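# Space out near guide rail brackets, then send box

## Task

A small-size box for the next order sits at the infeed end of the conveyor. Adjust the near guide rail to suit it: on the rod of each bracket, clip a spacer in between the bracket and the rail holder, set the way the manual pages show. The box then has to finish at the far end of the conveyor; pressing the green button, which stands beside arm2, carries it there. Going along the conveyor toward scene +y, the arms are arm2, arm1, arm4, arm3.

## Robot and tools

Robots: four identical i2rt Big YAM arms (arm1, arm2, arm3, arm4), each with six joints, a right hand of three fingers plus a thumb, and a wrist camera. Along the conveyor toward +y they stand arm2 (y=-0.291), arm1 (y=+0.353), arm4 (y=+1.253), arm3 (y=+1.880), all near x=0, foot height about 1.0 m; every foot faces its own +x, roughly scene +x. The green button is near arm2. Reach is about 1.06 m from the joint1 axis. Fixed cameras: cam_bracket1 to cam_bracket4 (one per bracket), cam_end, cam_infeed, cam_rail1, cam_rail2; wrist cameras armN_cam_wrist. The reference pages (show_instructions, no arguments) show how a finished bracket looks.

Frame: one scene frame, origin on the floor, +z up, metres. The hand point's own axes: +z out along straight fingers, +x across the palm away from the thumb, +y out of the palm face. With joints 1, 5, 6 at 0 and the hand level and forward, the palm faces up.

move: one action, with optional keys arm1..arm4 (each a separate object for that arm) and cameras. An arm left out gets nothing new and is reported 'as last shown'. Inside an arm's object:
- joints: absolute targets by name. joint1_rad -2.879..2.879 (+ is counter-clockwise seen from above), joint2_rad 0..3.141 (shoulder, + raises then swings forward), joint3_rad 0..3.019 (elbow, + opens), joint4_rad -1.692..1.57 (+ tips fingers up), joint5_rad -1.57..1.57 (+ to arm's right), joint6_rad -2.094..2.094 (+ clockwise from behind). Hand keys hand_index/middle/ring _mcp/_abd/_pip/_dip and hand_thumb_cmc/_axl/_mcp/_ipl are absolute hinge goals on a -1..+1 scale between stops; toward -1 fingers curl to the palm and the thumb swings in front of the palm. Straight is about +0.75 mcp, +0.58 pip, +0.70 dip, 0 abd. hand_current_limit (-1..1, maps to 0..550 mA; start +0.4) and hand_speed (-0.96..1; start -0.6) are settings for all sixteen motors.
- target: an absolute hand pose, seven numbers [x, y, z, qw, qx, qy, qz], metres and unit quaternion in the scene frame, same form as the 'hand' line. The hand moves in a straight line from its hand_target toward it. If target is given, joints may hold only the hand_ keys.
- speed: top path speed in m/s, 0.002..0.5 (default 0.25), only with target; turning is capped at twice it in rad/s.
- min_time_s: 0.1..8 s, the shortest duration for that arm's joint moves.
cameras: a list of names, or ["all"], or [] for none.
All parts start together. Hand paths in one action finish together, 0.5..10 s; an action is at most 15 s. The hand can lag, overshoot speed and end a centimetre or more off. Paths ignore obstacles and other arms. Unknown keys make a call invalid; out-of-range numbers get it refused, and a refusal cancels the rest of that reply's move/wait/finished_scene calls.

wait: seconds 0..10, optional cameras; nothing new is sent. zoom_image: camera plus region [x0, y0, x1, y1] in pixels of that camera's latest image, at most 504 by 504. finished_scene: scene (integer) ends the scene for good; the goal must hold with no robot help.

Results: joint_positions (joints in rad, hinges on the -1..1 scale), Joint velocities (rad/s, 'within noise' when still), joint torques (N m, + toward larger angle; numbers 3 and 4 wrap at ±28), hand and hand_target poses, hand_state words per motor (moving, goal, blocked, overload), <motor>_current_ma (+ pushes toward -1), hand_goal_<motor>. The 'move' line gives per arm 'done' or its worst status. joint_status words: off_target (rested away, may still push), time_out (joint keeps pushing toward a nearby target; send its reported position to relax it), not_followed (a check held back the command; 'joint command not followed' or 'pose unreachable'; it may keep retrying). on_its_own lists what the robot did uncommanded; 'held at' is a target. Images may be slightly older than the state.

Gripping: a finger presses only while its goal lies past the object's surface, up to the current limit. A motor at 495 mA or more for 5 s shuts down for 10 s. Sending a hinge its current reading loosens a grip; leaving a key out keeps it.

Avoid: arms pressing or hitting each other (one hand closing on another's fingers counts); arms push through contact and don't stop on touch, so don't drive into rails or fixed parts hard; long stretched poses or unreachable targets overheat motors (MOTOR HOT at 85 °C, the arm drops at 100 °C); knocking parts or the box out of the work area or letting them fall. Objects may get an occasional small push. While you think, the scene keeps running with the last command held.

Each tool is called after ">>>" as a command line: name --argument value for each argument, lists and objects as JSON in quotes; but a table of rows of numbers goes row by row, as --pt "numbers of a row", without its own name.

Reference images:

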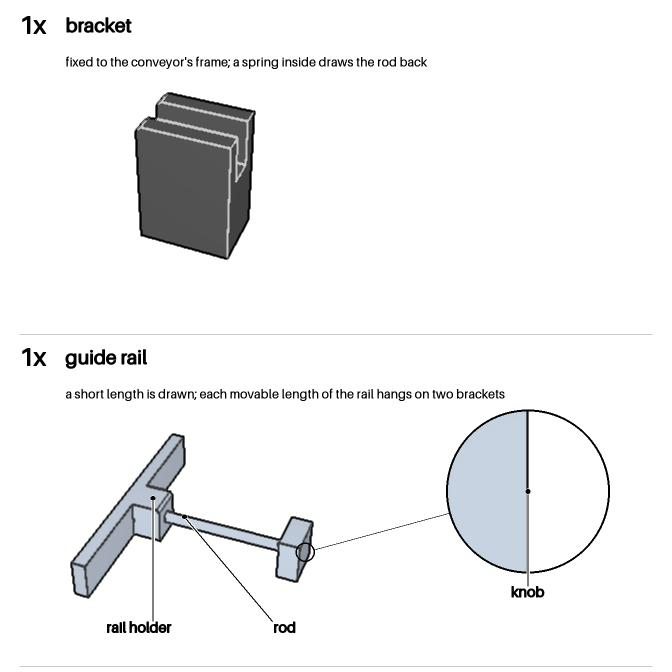

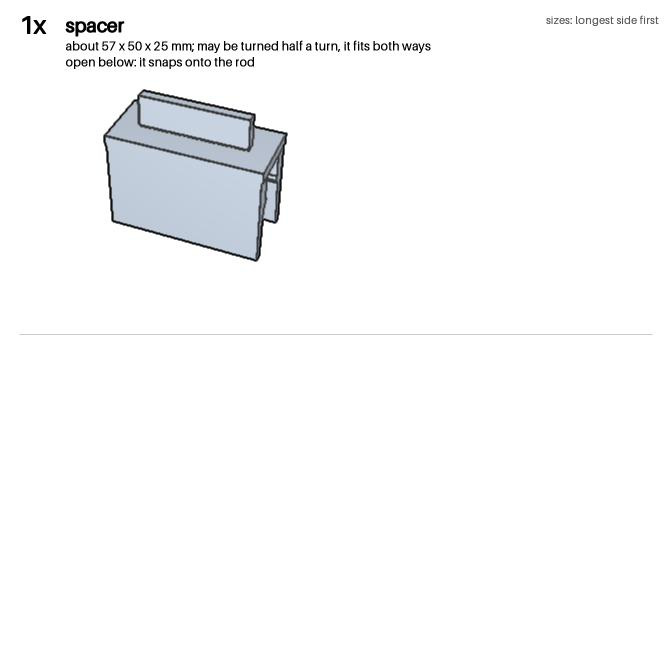

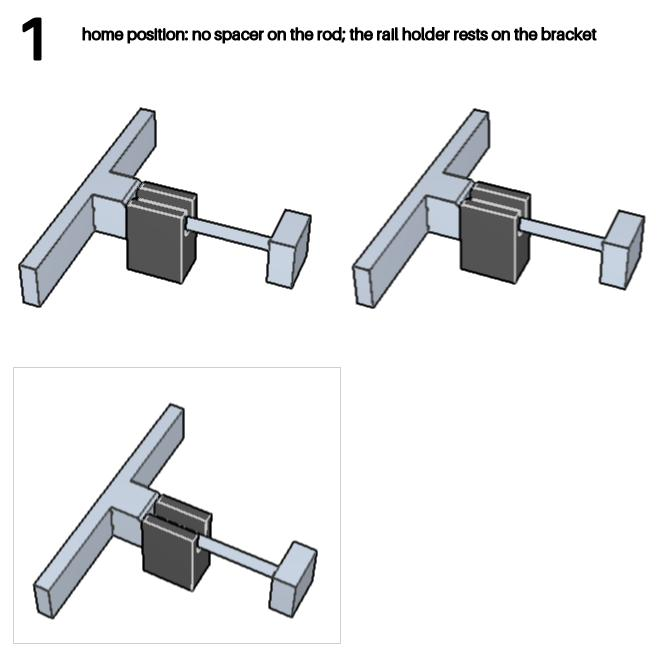

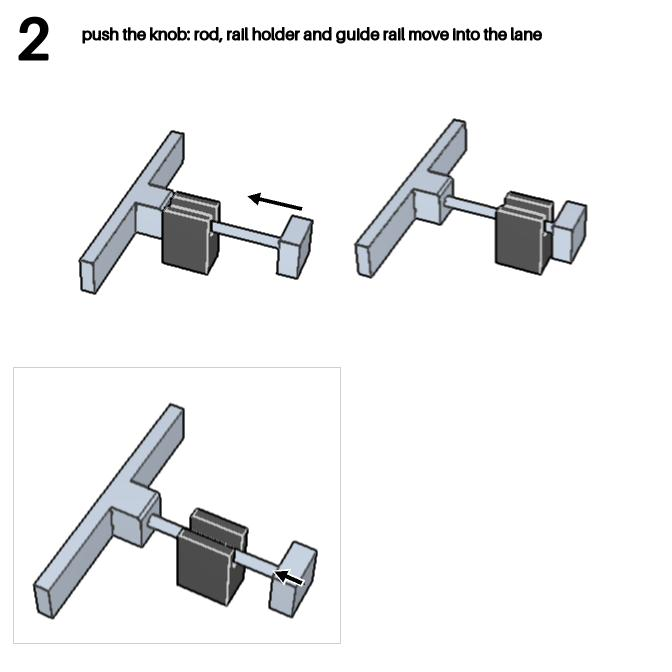

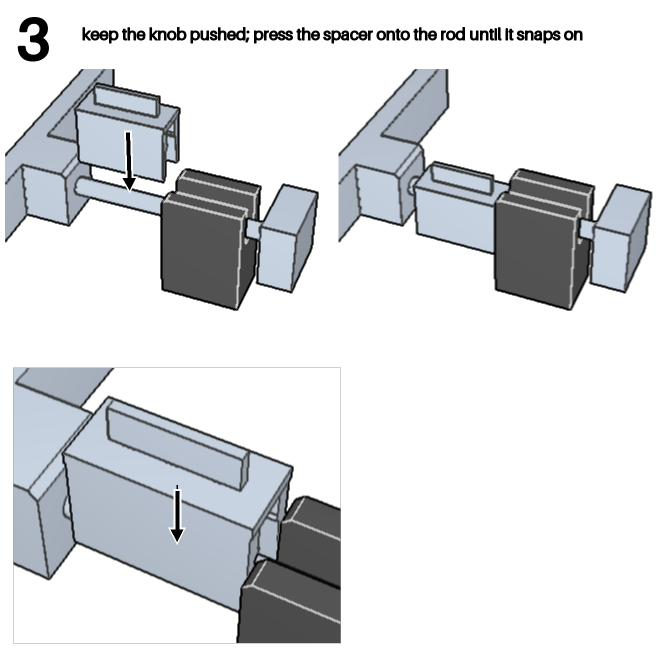

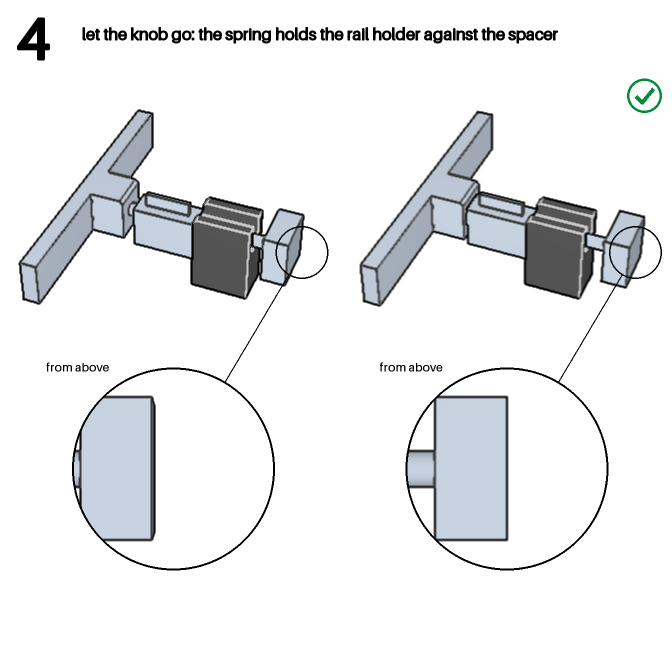

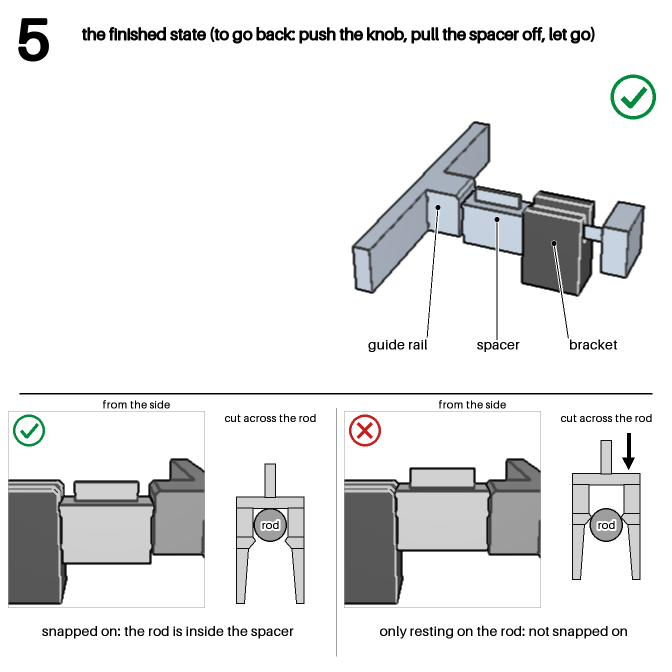

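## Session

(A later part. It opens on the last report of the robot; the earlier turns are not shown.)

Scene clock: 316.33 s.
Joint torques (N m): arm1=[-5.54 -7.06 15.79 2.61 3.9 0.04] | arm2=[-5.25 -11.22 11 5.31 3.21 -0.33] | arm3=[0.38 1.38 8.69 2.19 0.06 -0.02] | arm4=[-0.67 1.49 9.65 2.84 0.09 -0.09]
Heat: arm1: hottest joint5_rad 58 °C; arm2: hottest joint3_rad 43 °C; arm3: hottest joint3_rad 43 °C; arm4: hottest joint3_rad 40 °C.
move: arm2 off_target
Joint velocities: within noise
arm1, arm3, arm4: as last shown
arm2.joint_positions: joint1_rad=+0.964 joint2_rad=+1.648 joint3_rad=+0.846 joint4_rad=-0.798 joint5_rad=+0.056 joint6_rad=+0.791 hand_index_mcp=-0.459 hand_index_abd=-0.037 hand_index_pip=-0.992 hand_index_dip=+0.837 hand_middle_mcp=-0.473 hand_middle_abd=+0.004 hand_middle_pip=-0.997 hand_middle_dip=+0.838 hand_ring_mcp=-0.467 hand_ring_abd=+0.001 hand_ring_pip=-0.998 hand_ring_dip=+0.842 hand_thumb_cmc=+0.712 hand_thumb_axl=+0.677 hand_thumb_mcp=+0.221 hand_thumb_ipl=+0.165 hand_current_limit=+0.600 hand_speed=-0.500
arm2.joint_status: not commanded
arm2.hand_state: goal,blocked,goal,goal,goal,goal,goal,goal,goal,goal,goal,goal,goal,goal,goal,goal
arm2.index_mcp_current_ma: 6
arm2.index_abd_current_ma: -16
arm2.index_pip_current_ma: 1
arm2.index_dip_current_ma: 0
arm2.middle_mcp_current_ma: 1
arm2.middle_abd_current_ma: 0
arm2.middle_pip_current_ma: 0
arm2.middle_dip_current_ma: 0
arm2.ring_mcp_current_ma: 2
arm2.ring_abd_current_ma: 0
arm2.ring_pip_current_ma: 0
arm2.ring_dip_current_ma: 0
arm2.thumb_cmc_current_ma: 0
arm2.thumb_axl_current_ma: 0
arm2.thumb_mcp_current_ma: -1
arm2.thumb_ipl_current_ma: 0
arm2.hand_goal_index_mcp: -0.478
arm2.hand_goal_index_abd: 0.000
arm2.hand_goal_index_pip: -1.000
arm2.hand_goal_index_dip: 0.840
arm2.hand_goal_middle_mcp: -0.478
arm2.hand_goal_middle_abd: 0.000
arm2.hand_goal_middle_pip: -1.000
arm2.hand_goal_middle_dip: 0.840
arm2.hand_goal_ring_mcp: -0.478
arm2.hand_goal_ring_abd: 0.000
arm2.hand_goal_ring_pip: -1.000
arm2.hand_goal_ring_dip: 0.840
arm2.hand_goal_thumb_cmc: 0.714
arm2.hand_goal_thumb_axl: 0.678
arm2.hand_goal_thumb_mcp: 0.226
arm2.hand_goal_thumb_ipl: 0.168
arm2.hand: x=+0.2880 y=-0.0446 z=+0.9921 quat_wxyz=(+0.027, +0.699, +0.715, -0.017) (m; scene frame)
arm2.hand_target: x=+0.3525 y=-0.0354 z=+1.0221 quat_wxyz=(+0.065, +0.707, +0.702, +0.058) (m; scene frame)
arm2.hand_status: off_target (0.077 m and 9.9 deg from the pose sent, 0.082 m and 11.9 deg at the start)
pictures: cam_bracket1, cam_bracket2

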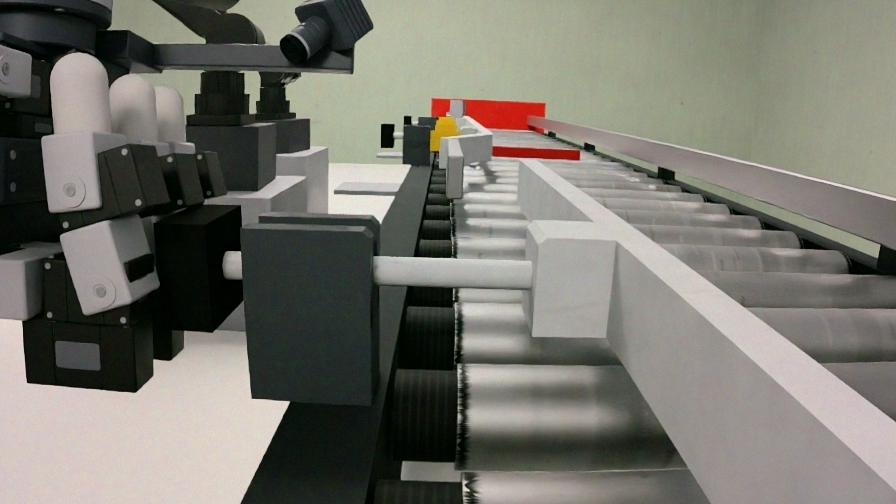

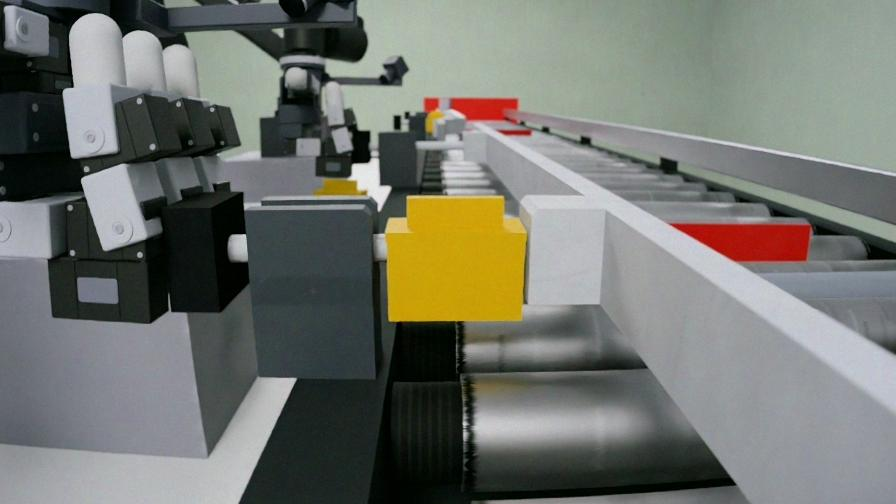

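>>> move --arm1 '{"target": [0.23, 0.552, 1.0, 0.0616, 0.7044, 0.7044, 0.0616], "speed": 0.15}' --cameras '["cam_bracket1", "cam_bracket2"]'

Scene clock: 318.13 s.
Joint torques (N m): arm1=[-0.09 -5.77 6.11 0.99 0.73 0.06] | arm2=[-5.54 -11.28 10.82 5.19 3.21 -0.28] | arm3=[0.5 0.26 8.66 2.25 0.03 -0.01] | arm4=[-0.62 1.49 9.61 2.85 0.1 -0.08]
Heat: arm1: hottest joint5_rad 57 °C; arm2: hottest joint3_rad 43 °C; arm3: hottest joint3_rad 43 °C; arm4: hottest joint3_rad 40 °C.
move: arm1 done
Joint velocities: within noise
arm1.joint_positions: joint1_rad=+1.062 joint2_rad=+1.226 joint3_rad=+0.469 joint4_rad=-0.770 joint5_rad=+0.158 joint6_rad=+1.171 hand_index_mcp=-0.461 hand_index_abd=+0.003 hand_index_pip=-0.998 hand_index_dip=+0.842 hand_middle_mcp=-0.461 hand_middle_abd=+0.003 hand_middle_pip=-0.998 hand_middle_dip=+0.842 hand_ring_mcp=-0.465 hand_ring_abd=+0.001 hand_ring_pip=-0.999 hand_ring_dip=+0.843 hand_thumb_cmc=+0.716 hand_thumb_axl=+0.676 hand_thumb_mcp=+0.217 hand_thumb_ipl=+0.165 hand_current_limit=+0.750 hand_speed=-0.500
arm1.joint_status: not commanded
arm1.hand_state: goal,goal,goal,goal,goal,goal,goal,goal,goal,goal,goal,goal,goal,goal,goal,goal
arm1.index_mcp_current_ma: 39
arm1.index_abd_current_ma: 4
arm1.index_pip_current_ma: 2
arm1.index_dip_current_ma: 3
arm1.middle_mcp_current_ma: 40
arm1.middle_abd_current_ma: 3
arm1.middle_pip_current_ma: 2
arm1.middle_dip_current_ma: 3
arm1.ring_mcp_current_ma: 29
arm1.ring_abd_current_ma: 1
arm1.ring_pip_current_ma: 1
arm1.ring_dip_current_ma: 4
arm1.thumb_cmc_current_ma: 3
arm1.thumb_axl_current_ma: -2
arm1.thumb_mcp_current_ma: -23
arm1.thumb_ipl_current_ma: -7
arm1.hand_goal_index_mcp: -0.478
arm1.hand_goal_index_abd: 0.000
arm1.hand_goal_index_pip: -1.000
arm1.hand_goal_index_dip: 0.840
arm1.hand_goal_middle_mcp: -0.478
arm1.hand_goal_middle_abd: 0.000
arm1.hand_goal_middle_pip: -1.000
arm1.hand_goal_middle_dip: 0.840
arm1.hand_goal_ring_mcp: -0.478
arm1.hand_goal_ring_abd: 0.000
arm1.hand_goal_ring_pip: -1.000
arm1.hand_goal_ring_dip: 0.840
arm1.hand_goal_thumb_cmc: 0.714
arm1.hand_goal_thumb_axl: 0.678
arm1.hand_goal_thumb_mcp: 0.226
arm1.hand_goal_thumb_ipl: 0.168
arm1.hand: x=+0.2289 y=+0.5475 z=+0.9965 quat_wxyz=(+0.065, +0.703, +0.706, +0.049) (m; scene frame)
arm1.hand_target: x=+0.2300 y=+0.5519 z=+0.9999 quat_wxyz=(+0.061, +0.704, +0.704, +0.061) (m; scene frame)
arm1.hand_status: done (0.006 m and 1.5 deg from the pose sent, 0.062 m and 12.0 deg at the start)
arm2, arm3, arm4: as last shown
arm2.joint_positions: joint1_rad=+0.964 joint2_rad=+1.648 joint3_rad=+0.846 joint4_rad=-0.798 joint5_rad=+0.057 joint6_rad=+0.791 hand_index_mcp=-0.459 hand_index_abd=-0.037 hand_index_pip=-0.992 hand_index_dip=+0.837 hand_middle_mcp=-0.473 hand_middle_abd=+0.004 hand_middle_pip=-0.997 hand_middle_dip=+0.838 hand_ring_mcp=-0.467 hand_ring_abd=+0.001 hand_ring_pip=-0.998 hand_ring_dip=+0.842 hand_thumb_cmc=+0.712 hand_thumb_axl=+0.677 hand_thumb_mcp=+0.221 hand_thumb_ipl=+0.165 hand_current_limit=+0.600 hand_speed=-0.500
arm2.hand: x=+0.2881 y=-0.0447 z=+0.9922 quat_wxyz=(+0.027, +0.699, +0.715, -0.017) (m; scene frame)
pictures: cam_bracket1, cam_bracket2

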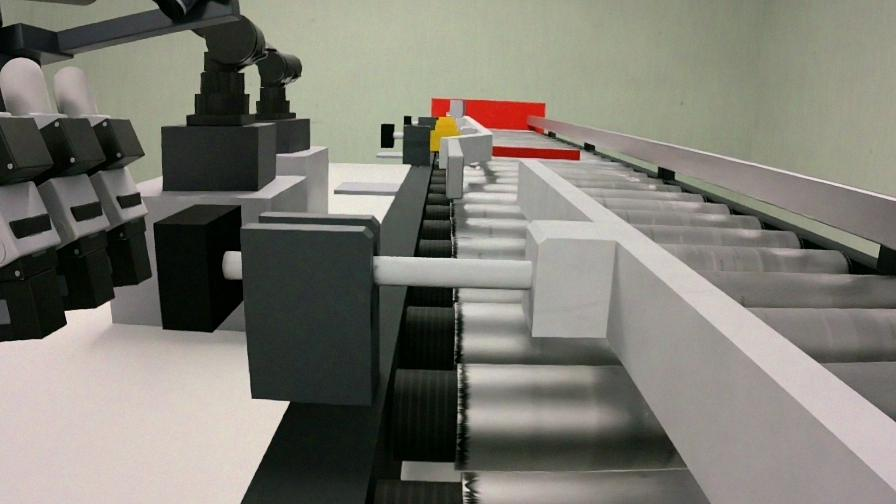

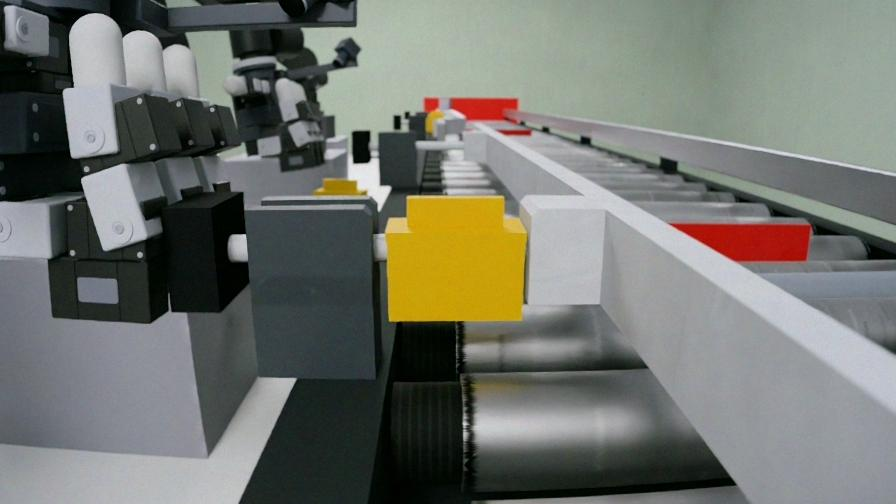

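>>> move --arm1 '{"target": [0.23, 0.55, 1.2, 0.0616, 0.7044, 0.7044, 0.0616], "speed": 0.3}' --cameras '["cam_bracket1"]'

>>> move --arm1 '{"joints": {"joint1_rad": 0.3, "joint2_rad": 0.85, "joint3_rad": 1.15, "joint4_rad": -1.5, "joint5_rad": -0.4, "joint6_rad": 1.0, "hand_index_mcp": 0.93, "hand_index_pip": -0.546, "hand_index_dip": 0.072, "hand_middle_mcp": 1, "hand_middle_pip": 1, "hand_middle_dip": 1, "hand_ring_mcp": 1, "hand_ring_pip": 1, "hand_ring_dip": 1, "hand_thumb_cmc": -0.486, "hand_thumb_mcp": -0.12, "hand_thumb_ipl": 0.006}, "min_time_s": 1.5}' --cameras '["cam_infeed", "cam_rail1"]'

Scene clock: 324.20 s.
Joint torques (N m): arm1=[-0.32 -3.37 11.03 0.05 0.62 0.03] | arm2=[-6.07 -11.75 11.02 5.23 3.24 -0.32] | arm3=[0.09 0.26 8.69 1.98 0.03 -0.02] | arm4=[-0.67 1.49 9.59 2.88 0.09 -0.09]
Heat: arm1: hottest joint5_rad 54 °C; arm2: hottest joint3_rad 43 °C; arm3: hottest joint3_rad 43 °C; arm4: hottest joint3_rad 40 °C.
move: arm1 off_target
Joint velocities: within noise
arm1.joint_positions: joint1_rad=+1.062 joint2_rad=+0.931 joint3_rad=+0.837 joint4_rad=-1.425 joint5_rad=+0.161 joint6_rad=+1.172 hand_index_mcp=-0.462 hand_index_abd=+0.003 hand_index_pip=-0.998 hand_index_dip=+0.842 hand_middle_mcp=-0.463 hand_middle_abd=+0.003 hand_middle_pip=-0.998 hand_middle_dip=+0.842 hand_ring_mcp=-0.465 hand_ring_abd=+0.001 hand_ring_pip=-0.999 hand_ring_dip=+0.843 hand_thumb_cmc=+0.716 hand_thumb_axl=+0.676 hand_thumb_mcp=+0.217 hand_thumb_ipl=+0.165 hand_current_limit=+0.750 hand_speed=-0.500
arm1.joint_status: not commanded
arm1.hand_state: goal,goal,goal,goal,goal,goal,goal,goal,goal,goal,goal,goal,goal,goal,goal,goal
arm1.index_mcp_current_ma: 37
arm1.index_abd_current_ma: 4
arm1.index_pip_current_ma: 2
arm1.index_dip_current_ma: 3
arm1.middle_mcp_current_ma: 35
arm1.middle_abd_current_ma: 3
arm1.middle_pip_current_ma: 2
arm1.middle_dip_current_ma: 3
arm1.ring_mcp_current_ma: 28
arm1.ring_abd_current_ma: 1
arm1.ring_pip_current_ma: 1
arm1.ring_dip_current_ma: 4
arm1.thumb_cmc_current_ma: 3
arm1.thumb_axl_current_ma: -2
arm1.thumb_mcp_current_ma: -23
arm1.thumb_ipl_current_ma: -7
arm1.hand_goal_index_mcp: -0.478
arm1.hand_goal_index_abd: 0.000
arm1.hand_goal_index_pip: -1.000
arm1.hand_goal_index_dip: 0.840
arm1.hand_goal_middle_mcp: -0.478
arm1.hand_goal_middle_abd: 0.000
arm1.hand_goal_middle_pip: -1.000
arm1.hand_goal_middle_dip: 0.840
arm1.hand_goal_ring_mcp: -0.478
arm1.hand_goal_ring_abd: 0.000
arm1.hand_goal_ring_pip: -1.000
arm1.hand_goal_ring_dip: 0.840
arm1.hand_goal_thumb_cmc: 0.714
arm1.hand_goal_thumb_axl: 0.678
arm1.hand_goal_thumb_mcp: 0.226
arm1.hand_goal_thumb_ipl: 0.168
arm1.hand: x=+0.2284 y=+0.5447 z=+1.1883 quat_wxyz=(+0.065, +0.703, +0.706, +0.053) (m; scene frame)
arm1.hand_target: x=+0.2300 y=+0.5498 z=+1.1999 quat_wxyz=(+0.062, +0.704, +0.704, +0.062) (m; scene frame)
arm1.hand_status: off_target (0.013 m and 1.0 deg from the pose sent, 0.203 m and 1.5 deg at the start)
arm2, arm3, arm4: as last shown
pictures: cam_bracket1

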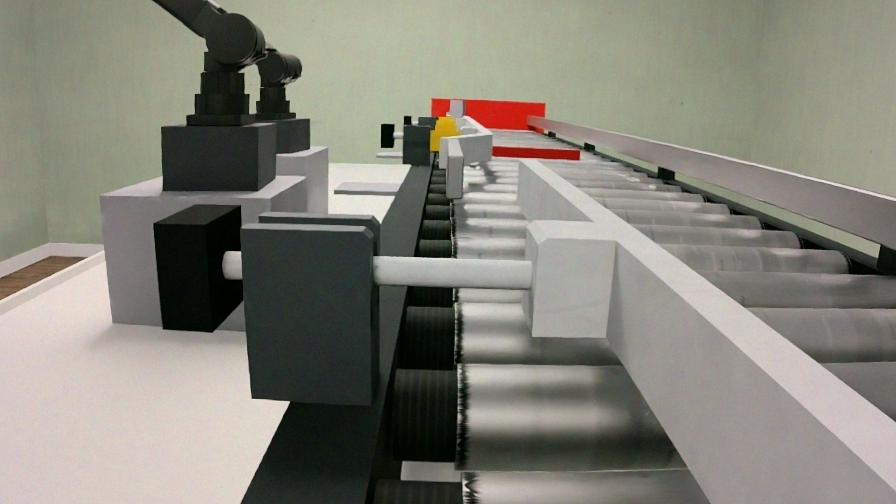

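Scene clock: 326.17 s.
Joint torques (N m): arm1=[-0.79 -3.31 12.34 0.75 -0.59 -0.16] | arm2=[-6.59 -12.16 10.8 5.15 3.2 -0.35] | arm3=[0.91 0.97 8.72 2.32 0.07 0.04] | arm4=[-0.5 1.44 9.63 2.84 0.09 -0.09]
Heat: arm1: hottest joint5_rad 53 °C; arm2: hottest joint3_rad 43 °C; arm3: hottest joint3_rad 43 °C; arm4: hottest joint3_rad 40 °C.
move: arm1 done
Joint velocities: within noise
arm1.joint_positions: joint1_rad=+0.304 joint2_rad=+0.854 joint3_rad=+1.110 joint4_rad=-1.489 joint5_rad=-0.396 joint6_rad=+1.008 hand_index_mcp=+0.926 hand_index_abd=+0.003 hand_index_pip=-0.546 hand_index_dip=+0.075 hand_middle_mcp=+0.989 hand_middle_abd=+0.003 hand_middle_pip=+0.993 hand_middle_dip=+0.998 hand_ring_mcp=+0.990 hand_ring_abd=+0.001 hand_ring_pip=+0.994 hand_ring_dip=+0.997 hand_thumb_cmc=-0.481 hand_thumb_axl=+0.677 hand_thumb_mcp=-0.122 hand_thumb_ipl=+0.007 hand_current_limit=+0.750 hand_speed=-0.500
arm1.joint_status: all done
arm1.hand_state: goal,goal,goal,goal,goal,goal,goal,goal,goal,goal,goal,goal,goal,goal,goal,goal
arm1.index_mcp_current_ma: -6
arm1.index_abd_current_ma: 4
arm1.index_pip_current_ma: 0
arm1.index_dip_current_ma: 4
arm1.middle_mcp_current_ma: -23
arm1.middle_abd_current_ma: 3
arm1.middle_pip_current_ma: -12
arm1.middle_dip_current_ma: -3
arm1.ring_mcp_current_ma: -20
arm1.ring_abd_current_ma: 1
arm1.ring_pip_current_ma: -10
arm1.ring_dip_current_ma: -3
arm1.thumb_cmc_current_ma: 8
arm1.thumb_axl_current_ma: -1
arm1.thumb_mcp_current_ma: -3
arm1.thumb_ipl_current_ma: 1
arm1.hand_goal_index_mcp: 0.930
arm1.hand_goal_index_abd: 0.000
arm1.hand_goal_index_pip: -0.546
arm1.hand_goal_index_dip: 0.072
arm1.hand_goal_middle_mcp: 1.000
arm1.hand_goal_middle_abd: 0.000
arm1.hand_goal_middle_pip: 1.000
arm1.hand_goal_middle_dip: 1.000
arm1.hand_goal_ring_mcp: 1.000
arm1.hand_goal_ring_abd: 0.000
arm1.hand_goal_ring_pip: 1.000
arm1.hand_goal_ring_dip: 1.000
arm1.hand_goal_thumb_cmc: -0.486
arm1.hand_goal_thumb_axl: 0.678
arm1.hand_goal_thumb_mcp: -0.120
arm1.hand_goal_thumb_ipl: 0.006
arm1.hand: x=+0.3101 y=+0.4688 z=+1.2942 quat_wxyz=(-0.182, +0.836, +0.486, +0.177) (m; scene frame)
arm1.hand_target: x=+0.3126 y=+0.4695 z=+1.3138 quat_wxyz=(-0.181, +0.831, +0.489, +0.194) (m; scene frame)
arm1.hand_status: not commanded
arm2, arm3, arm4: as last shown
pictures: cam_infeed, cam_rail1

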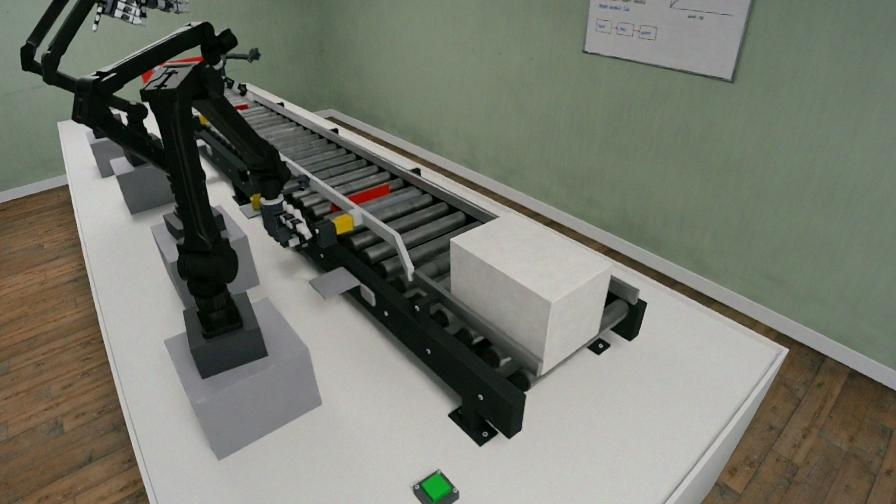

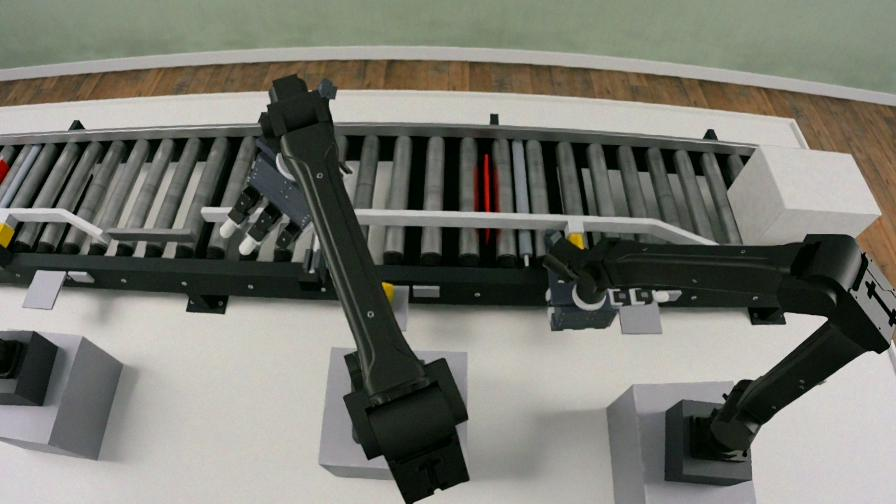

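>>> move --arm1 '{"joints": {"joint1_rad": -0.684, "joint2_rad": 1.03, "joint3_rad": 0.58, "joint4_rad": -1.5, "joint5_rad": -1.008, "joint6_rad": 0.911}, "min_time_s": 2}' --cameras '["cam_infeed", "cam_rail1", "arm1_cam_wrist"]'

>>> zoom_image --camera "cam_rail1" --region '[300, 220, 480, 360]'

Scene clock: 328.70 s.
Joint torques (N m): arm1=[-0.97 -2.2 6.87 -0.76 -1.25 -0.11] | arm2=[-6.48 -11.4 10.97 5.19 3.19 -0.34] | arm3=[0.73 0.56 8.64 2.07 0.04 0.02] | arm4=[-0.44 1.38 9.61 2.85 0.09 -0.09]
Heat: arm1: hottest joint5_rad 52 °C; arm2: hottest joint3_rad 44 °C; arm3: hottest joint3_rad 43 °C; arm4: hottest joint3_rad 40 °C.
move: arm1 done
Joint velocities: within noise
arm1.joint_positions: joint1_rad=-0.678 joint2_rad=+1.022 joint3_rad=+0.581 joint4_rad=-1.490 joint5_rad=-1.004 joint6_rad=+0.919 hand_index_mcp=+0.924 hand_index_abd=+0.003 hand_index_pip=-0.546 hand_index_dip=+0.075 hand_middle_mcp=+0.989 hand_middle_abd=+0.003 hand_middle_pip=+0.993 hand_middle_dip=+0.998 hand_ring_mcp=+0.991 hand_ring_abd=+0.001 hand_ring_pip=+0.994 hand_ring_dip=+0.997 hand_thumb_cmc=-0.482 hand_thumb_axl=+0.677 hand_thumb_mcp=-0.122 hand_thumb_ipl=+0.007 hand_current_limit=+0.750 hand_speed=-0.500
arm1.joint_status: all done
arm1.hand_state: goal,goal,goal,goal,goal,goal,goal,goal,goal,goal,goal,goal,goal,goal,goal,goal
arm1.index_mcp_current_ma: -10
arm1.index_abd_current_ma: 4
arm1.index_pip_current_ma: 0
arm1.index_dip_current_ma: 4
arm1.middle_mcp_current_ma: -23
arm1.middle_abd_current_ma: 3
arm1.middle_pip_current_ma: -11
arm1.middle_dip_current_ma: -3
arm1.ring_mcp_current_ma: -19
arm1.ring_abd_current_ma: 1
arm1.ring_pip_current_ma: -9
arm1.ring_dip_current_ma: -3
arm1.thumb_cmc_current_ma: 6
arm1.thumb_axl_current_ma: -1
arm1.thumb_mcp_current_ma: -3
arm1.thumb_ipl_current_ma: 1
arm1.hand_goal_index_mcp: 0.930
arm1.hand_goal_index_abd: 0.000
arm1.hand_goal_index_pip: -0.546
arm1.hand_goal_index_dip: 0.072
arm1.hand_goal_middle_mcp: 1.000
arm1.hand_goal_middle_abd: 0.000
arm1.hand_goal_middle_pip: 1.000
arm1.hand_goal_middle_dip: 1.000
arm1.hand_goal_ring_mcp: 1.000
arm1.hand_goal_ring_abd: 0.000
arm1.hand_goal_ring_pip: 1.000
arm1.hand_goal_ring_dip: 1.000
arm1.hand_goal_thumb_cmc: -0.486
arm1.hand_goal_thumb_axl: 0.678
arm1.hand_goal_thumb_mcp: -0.120
arm1.hand_goal_thumb_ipl: 0.006
arm1.hand: x=+0.2289 y=+0.3463 z=+1.0737 quat_wxyz=(-0.478, +0.866, -0.047, +0.140) (m; scene frame)
arm1.hand_target: x=+0.2275 y=+0.3467 z=+1.0731 quat_wxyz=(-0.482, +0.864, -0.051, +0.138) (m; scene frame)
arm1.hand_status: not commanded
arm2: as last shown
arm3.joint_positions: joint1_rad=-0.066 joint2_rad=+0.623 joint3_rad=+1.407 joint4_rad=-1.267 joint5_rad=-0.036 joint6_rad=+1.128 hand_index_mcp=+0.754 hand_index_abd=+0.001 hand_index_pip=+0.577 hand_index_dip=+0.696 hand_middle_mcp=+0.754 hand_middle_abd=+0.001 hand_middle_pip=+0.577 hand_middle_dip=+0.696 hand_ring_mcp=+0.754 hand_ring_abd=+0.001 hand_ring_pip=+0.577 hand_ring_dip=+0.696 hand_thumb_cmc=+0.714 hand_thumb_axl=+0.677 hand_thumb_mcp=+0.226 hand_thumb_ipl=+0.168 hand_current_limit=+0.400 hand_speed=-0.600
arm3.joint_status: not commanded
arm3.hand_state: goal,goal,goal,goal,goal,goal,goal,goal,goal,goal,goal,goal,goal,goal,goal,goal
arm3.index_mcp_current_ma: 0
arm3.index_abd_current_ma: 0
arm3.index_pip_current_ma: 1
arm3.index_dip_current_ma: 0
arm3.middle_mcp_current_ma: 0
arm3.middle_abd_current_ma: 1
arm3.middle_pip_current_ma: 1
arm3.middle_dip_current_ma: 0
arm3.ring_mcp_current_ma: 0
arm3.ring_abd_current_ma: 0
arm3.ring_pip_current_ma: 1
arm3.ring_dip_current_ma: 0
arm3.thumb_cmc_current_ma: 0
arm3.thumb_axl_current_ma: -1
arm3.thumb_mcp_current_ma: 0
arm3.thumb_ipl_current_ma: 0
arm3.hand_goal_index_mcp: 0.754
arm3.hand_goal_index_abd: 0.000
arm3.hand_goal_index_pip: 0.576
arm3.hand_goal_index_dip: 0.696
arm3.hand_goal_middle_mcp: 0.754
arm3.hand_goal_middle_abd: 0.000
arm3.hand_goal_middle_pip: 0.576
arm3.hand_goal_middle_dip: 0.696
arm3.hand_goal_ring_mcp: 0.754
arm3.hand_goal_ring_abd: 0.000
arm3.hand_goal_ring_pip: 0.576
arm3.hand_goal_ring_dip: 0.696
arm3.hand_goal_thumb_cmc: 0.714
arm3.hand_goal_thumb_axl: 0.678
arm3.hand_goal_thumb_mcp: 0.226
arm3.hand_goal_thumb_ipl: 0.168
arm3.hand: x=+0.1674 y=+1.7468 z=+1.5789 quat_wxyz=(+0.148, +0.846, +0.109, +0.500) (m; scene frame)
arm3.hand_target: x=+0.1644 y=+1.7474 z=+1.5900 quat_wxyz=(+0.152, +0.840, +0.109, +0.510) (m; scene frame)
arm3.hand_status: not commanded
arm4.joint_positions: joint1_rad=+0.036 joint2_rad=+0.636 joint3_rad=+1.438 joint4_rad=-1.159 joint5_rad=-0.065 joint6_rad=+1.072 hand_index_mcp=+0.755 hand_index_abd=+0.001 hand_index_pip=+0.577 hand_index_dip=+0.696 hand_middle_mcp=+0.755 hand_middle_abd=+0.001 hand_middle_pip=+0.577 hand_middle_dip=+0.696 hand_ring_mcp=+0.755 hand_ring_abd=+0.001 hand_ring_pip=+0.577 hand_ring_dip=+0.696 hand_thumb_cmc=+0.715 hand_thumb_axl=+0.677 hand_thumb_mcp=+0.226 hand_thumb_ipl=+0.168 hand_current_limit=+0.400 hand_speed=-0.600
arm4.joint_status: not commanded
arm4.hand_state: goal,goal,goal,goal,goal,goal,goal,goal,goal,goal,goal,goal,goal,goal,goal,goal
arm4.index_mcp_current_ma: 2
arm4.index_abd_current_ma: 1
arm4.index_pip_current_ma: 1
arm4.index_dip_current_ma: 0
arm4.middle_mcp_current_ma: 2
arm4.middle_abd_current_ma: 0
arm4.middle_pip_current_ma: 1
arm4.middle_dip_current_ma: 0
arm4.ring_mcp_current_ma: 2
arm4.ring_abd_current_ma: 1
arm4.ring_pip_current_ma: 1
arm4.ring_dip_current_ma: 0
arm4.thumb_cmc_current_ma: 2
arm4.thumb_axl_current_ma: -1
arm4.thumb_mcp_current_ma: 0
arm4.thumb_ipl_current_ma: 0
arm4.hand_goal_index_mcp: 0.754
arm4.hand_goal_index_abd: 0.000
arm4.hand_goal_index_pip: 0.576
arm4.hand_goal_index_dip: 0.696
arm4.hand_goal_middle_mcp: 0.754
arm4.hand_goal_middle_abd: 0.000
arm4.hand_goal_middle_pip: 0.576
arm4.hand_goal_middle_dip: 0.696
arm4.hand_goal_ring_mcp: 0.754
arm4.hand_goal_ring_abd: 0.000
arm4.hand_goal_ring_pip: 0.576
arm4.hand_goal_ring_dip: 0.696
arm4.hand_goal_thumb_cmc: 0.714
arm4.hand_goal_thumb_axl: 0.678
arm4.hand_goal_thumb_mcp: 0.226
arm4.hand_goal_thumb_ipl: 0.168
arm4.hand: x=+0.3151 y=+1.2167 z=+1.6294 quat_wxyz=(+0.081, +0.779, +0.272, +0.559) (m; scene frame)
arm4.hand_target: x=+0.3107 y=+1.2162 z=+1.6444 quat_wxyz=(+0.084, +0.770, +0.270, +0.572) (m; scene frame)
arm4.hand_status: not commanded
pictures: arm1_cam_wrist, cam_infeed, cam_rail1
camera_calibration:
arm1_cam_wrist: T_world_to_cam=[[-0.687067, -0.167194, -0.707096, 1.00731], [-0.658773, -0.267201, 0.703293, -0.562988], [-0.306523, 0.949026, 0.0734418, -0.213103], [0, 0, 0, 1]] pos_world=[0.255884, 0.220225, 1.12386]

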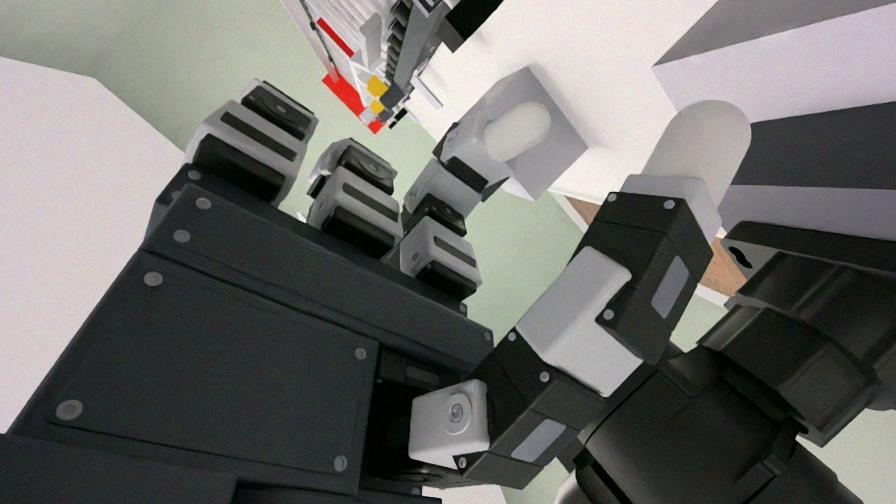

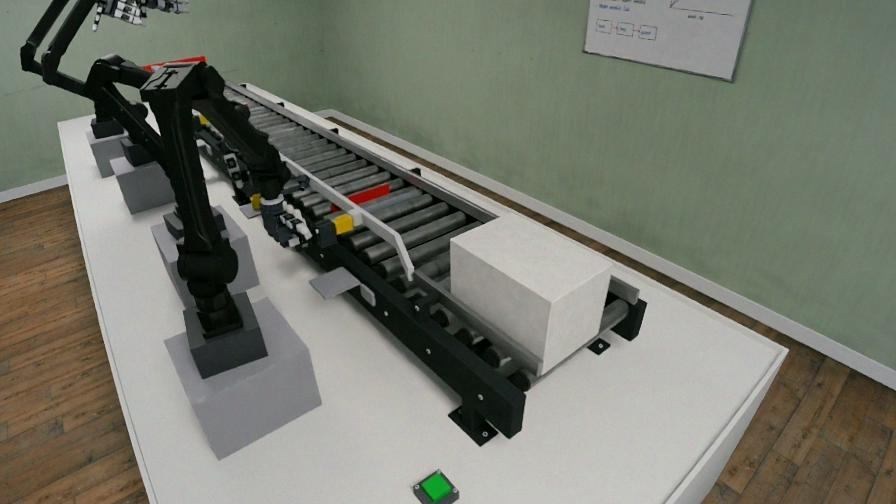

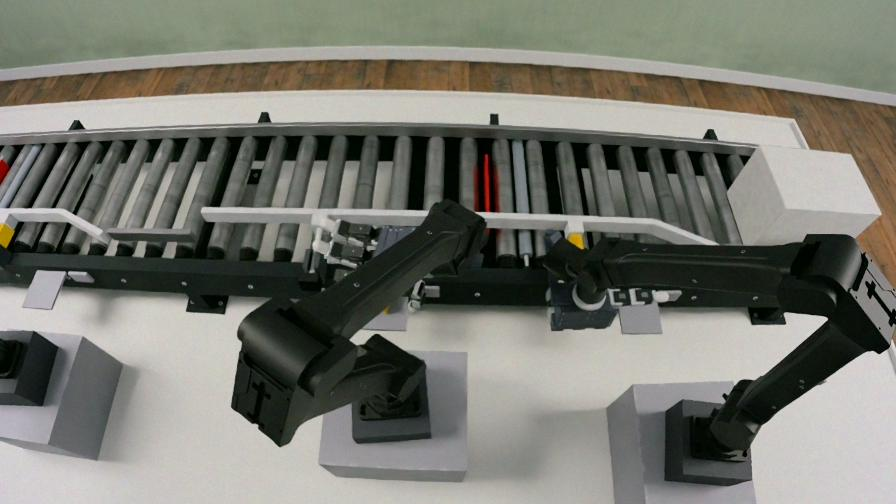

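Scaled by 2.800 from the camera's 896x504 image, which has a finer 1280x720 frame.

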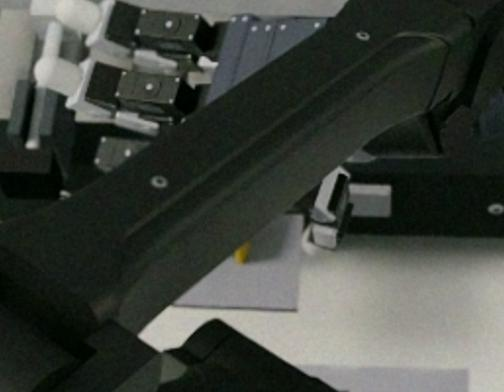

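>>> move --arm1 '{"target": [0.2866, 0.393, 1.05, 0.4863, -0.8621, 0.0543, -0.1314], "speed": 0.12}' --cameras '["cam_infeed", "cam_rail1", "arm1_cam_wrist", "cam_bracket2", "cam_rail2"]'

>>> zoom_image --camera "cam_rail1" --region '[300, 220, 480, 360]'

>>> zoom_image --camera "cam_bracket2" --region '[260, 100, 440, 240]'

Scene clock: 330.60 s.
Joint torques (N m): arm1=[0.32 -4.54 6.98 1.05 -1 0.07] | arm2=[-5.71 -11.28 10.78 5.14 3.29 -0.32] | arm3=[0.67 1.26 8.79 2.06 0.07 -0.02] | arm4=[-0.62 1.55 9.59 2.85 0.09 -0.09]
Heat: arm1: hottest joint5_rad 52 °C; arm2: hottest joint3_rad 44 °C; arm3: hottest joint3_rad 43 °C; arm4: hottest joint3_rad 40 °C.
move: arm1 done
Joint velocities: within noise
arm1.joint_positions: joint1_rad=-0.396 joint2_rad=+1.078 joint3_rad=+0.556 joint4_rad=-0.958 joint5_rad=-1.059 joint6_rad=+1.480 hand_index_mcp=+0.924 hand_index_abd=+0.003 hand_index_pip=-0.546 hand_index_dip=+0.075 hand_middle_mcp=+0.989 hand_middle_abd=+0.003 hand_middle_pip=+0.993 hand_middle_dip=+0.998 hand_ring_mcp=+0.991 hand_ring_abd=+0.001 hand_ring_pip=+0.994 hand_ring_dip=+0.997 hand_thumb_cmc=-0.483 hand_thumb_axl=+0.677 hand_thumb_mcp=-0.122 hand_thumb_ipl=+0.007 hand_current_limit=+0.750 hand_speed=-0.500
arm1.joint_status: not commanded
arm1.hand_state: goal,goal,goal,goal,goal,goal,goal,goal,goal,goal,goal,goal,goal,goal,goal,goal
arm1.index_mcp_current_ma: -10
arm1.index_abd_current_ma: 4
arm1.index_pip_current_ma: 0
arm1.index_dip_current_ma: 4
arm1.middle_mcp_current_ma: -23
arm1.middle_abd_current_ma: 3
arm1.middle_pip_current_ma: -11
arm1.middle_dip_current_ma: -3
arm1.ring_mcp_current_ma: -19
arm1.ring_abd_current_ma: 1
arm1.ring_pip_current_ma: -9
arm1.ring_dip_current_ma: -3
arm1.thumb_cmc_current_ma: 4
arm1.thumb_axl_current_ma: -1
arm1.thumb_mcp_current_ma: -2
arm1.thumb_ipl_current_ma: 1
arm1.hand_goal_index_mcp: 0.930
arm1.hand_goal_index_abd: 0.000
arm1.hand_goal_index_pip: -0.546
arm1.hand_goal_index_dip: 0.072
arm1.hand_goal_middle_mcp: 1.000
arm1.hand_goal_middle_abd: 0.000
arm1.hand_goal_middle_pip: 1.000
arm1.hand_goal_middle_dip: 1.000
arm1.hand_goal_ring_mcp: 1.000
arm1.hand_goal_ring_abd: 0.000
arm1.hand_goal_ring_pip: 1.000
arm1.hand_goal_ring_dip: 1.000
arm1.hand_goal_thumb_cmc: -0.486
arm1.hand_goal_thumb_axl: 0.678
arm1.hand_goal_thumb_mcp: -0.120
arm1.hand_goal_thumb_ipl: 0.006
arm1.hand: x=+0.2863 y=+0.3913 z=+1.0509 quat_wxyz=(-0.489, +0.861, -0.058, +0.131) (m; scene frame)
arm1.hand_target: x=+0.2865 y=+0.3930 z=+1.0500 quat_wxyz=(-0.486, +0.862, -0.054, +0.131) (m; scene frame)
arm1.hand_status: done (0.002 m and 0.5 deg from the pose sent, 0.078 m and 1.7 deg at the start)
arm2, arm3, arm4: as last shown
pictures: arm1_cam_wrist, cam_bracket2, cam_infeed, cam_rail1, cam_rail2
camera_calibration:
arm1_cam_wrist: T_world_to_cam=[[-0.704924, -0.14356, -0.694603, 1.02092], [-0.644024, -0.280764, 0.711621, -0.50481], [-0.29718, 0.94898, 0.105461, -0.272801], [0, 0, 0, 1]] pos_world=[0.313489, 0.263713, 1.09714]

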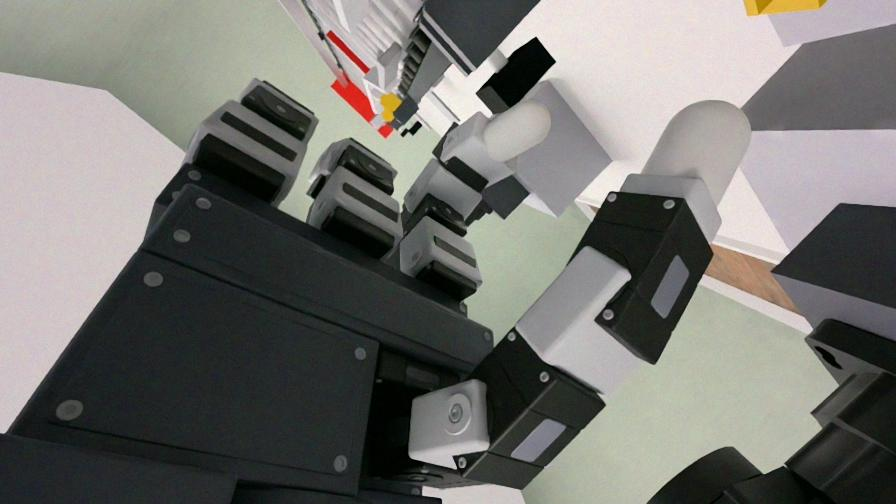

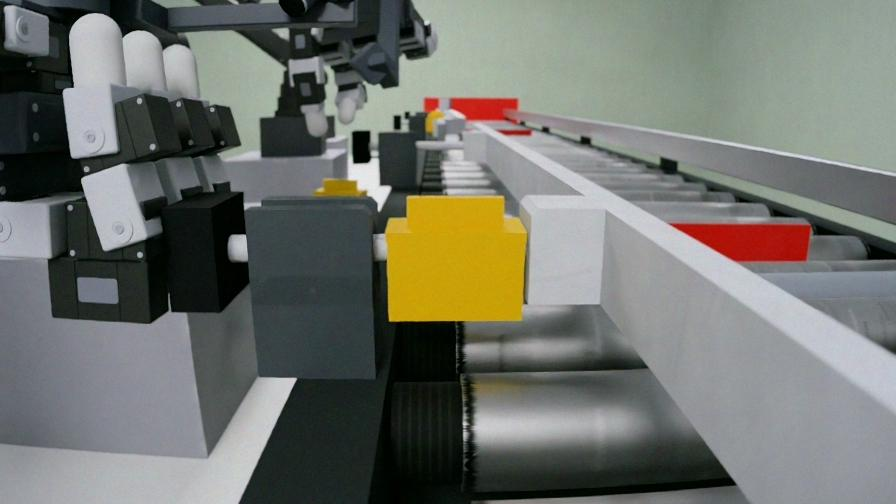

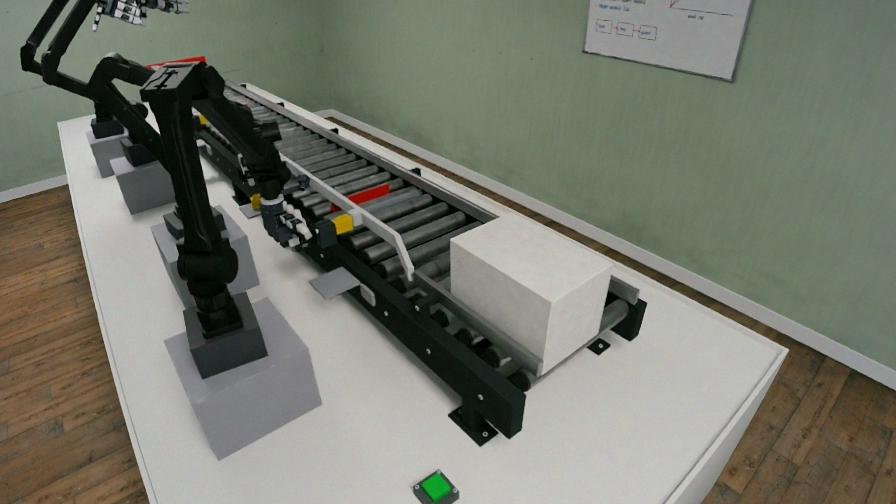

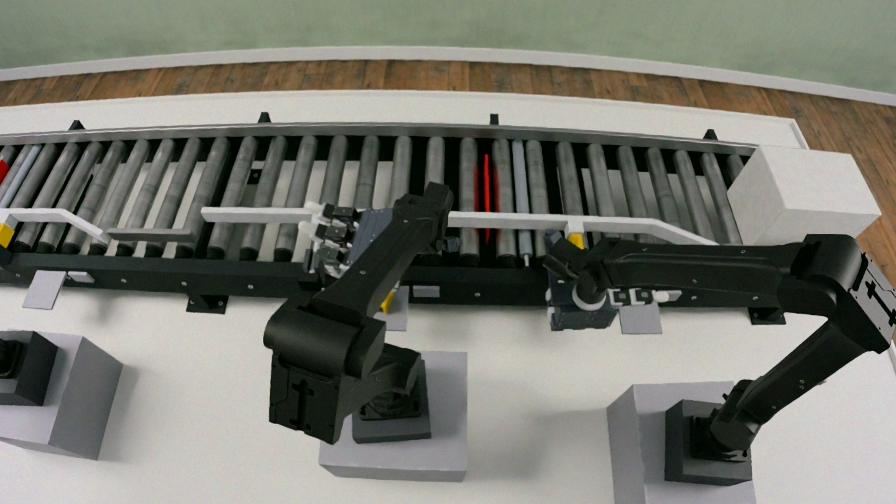

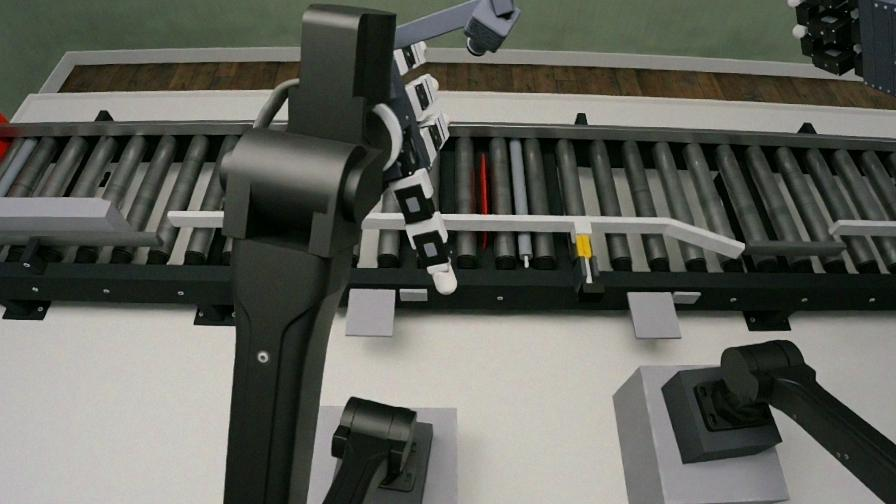

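Scaled by 2.800 from the camera's 896x504 image, which has a finer 1280x720 frame.

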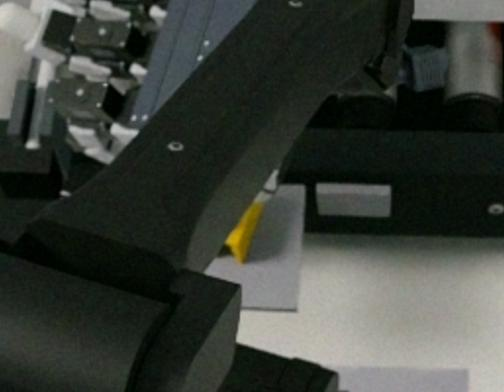

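Scaled by 2.800 from the camera's 896x504 image, which has a finer 1280x720 frame.

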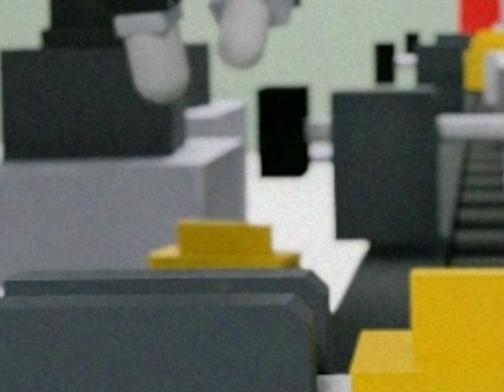

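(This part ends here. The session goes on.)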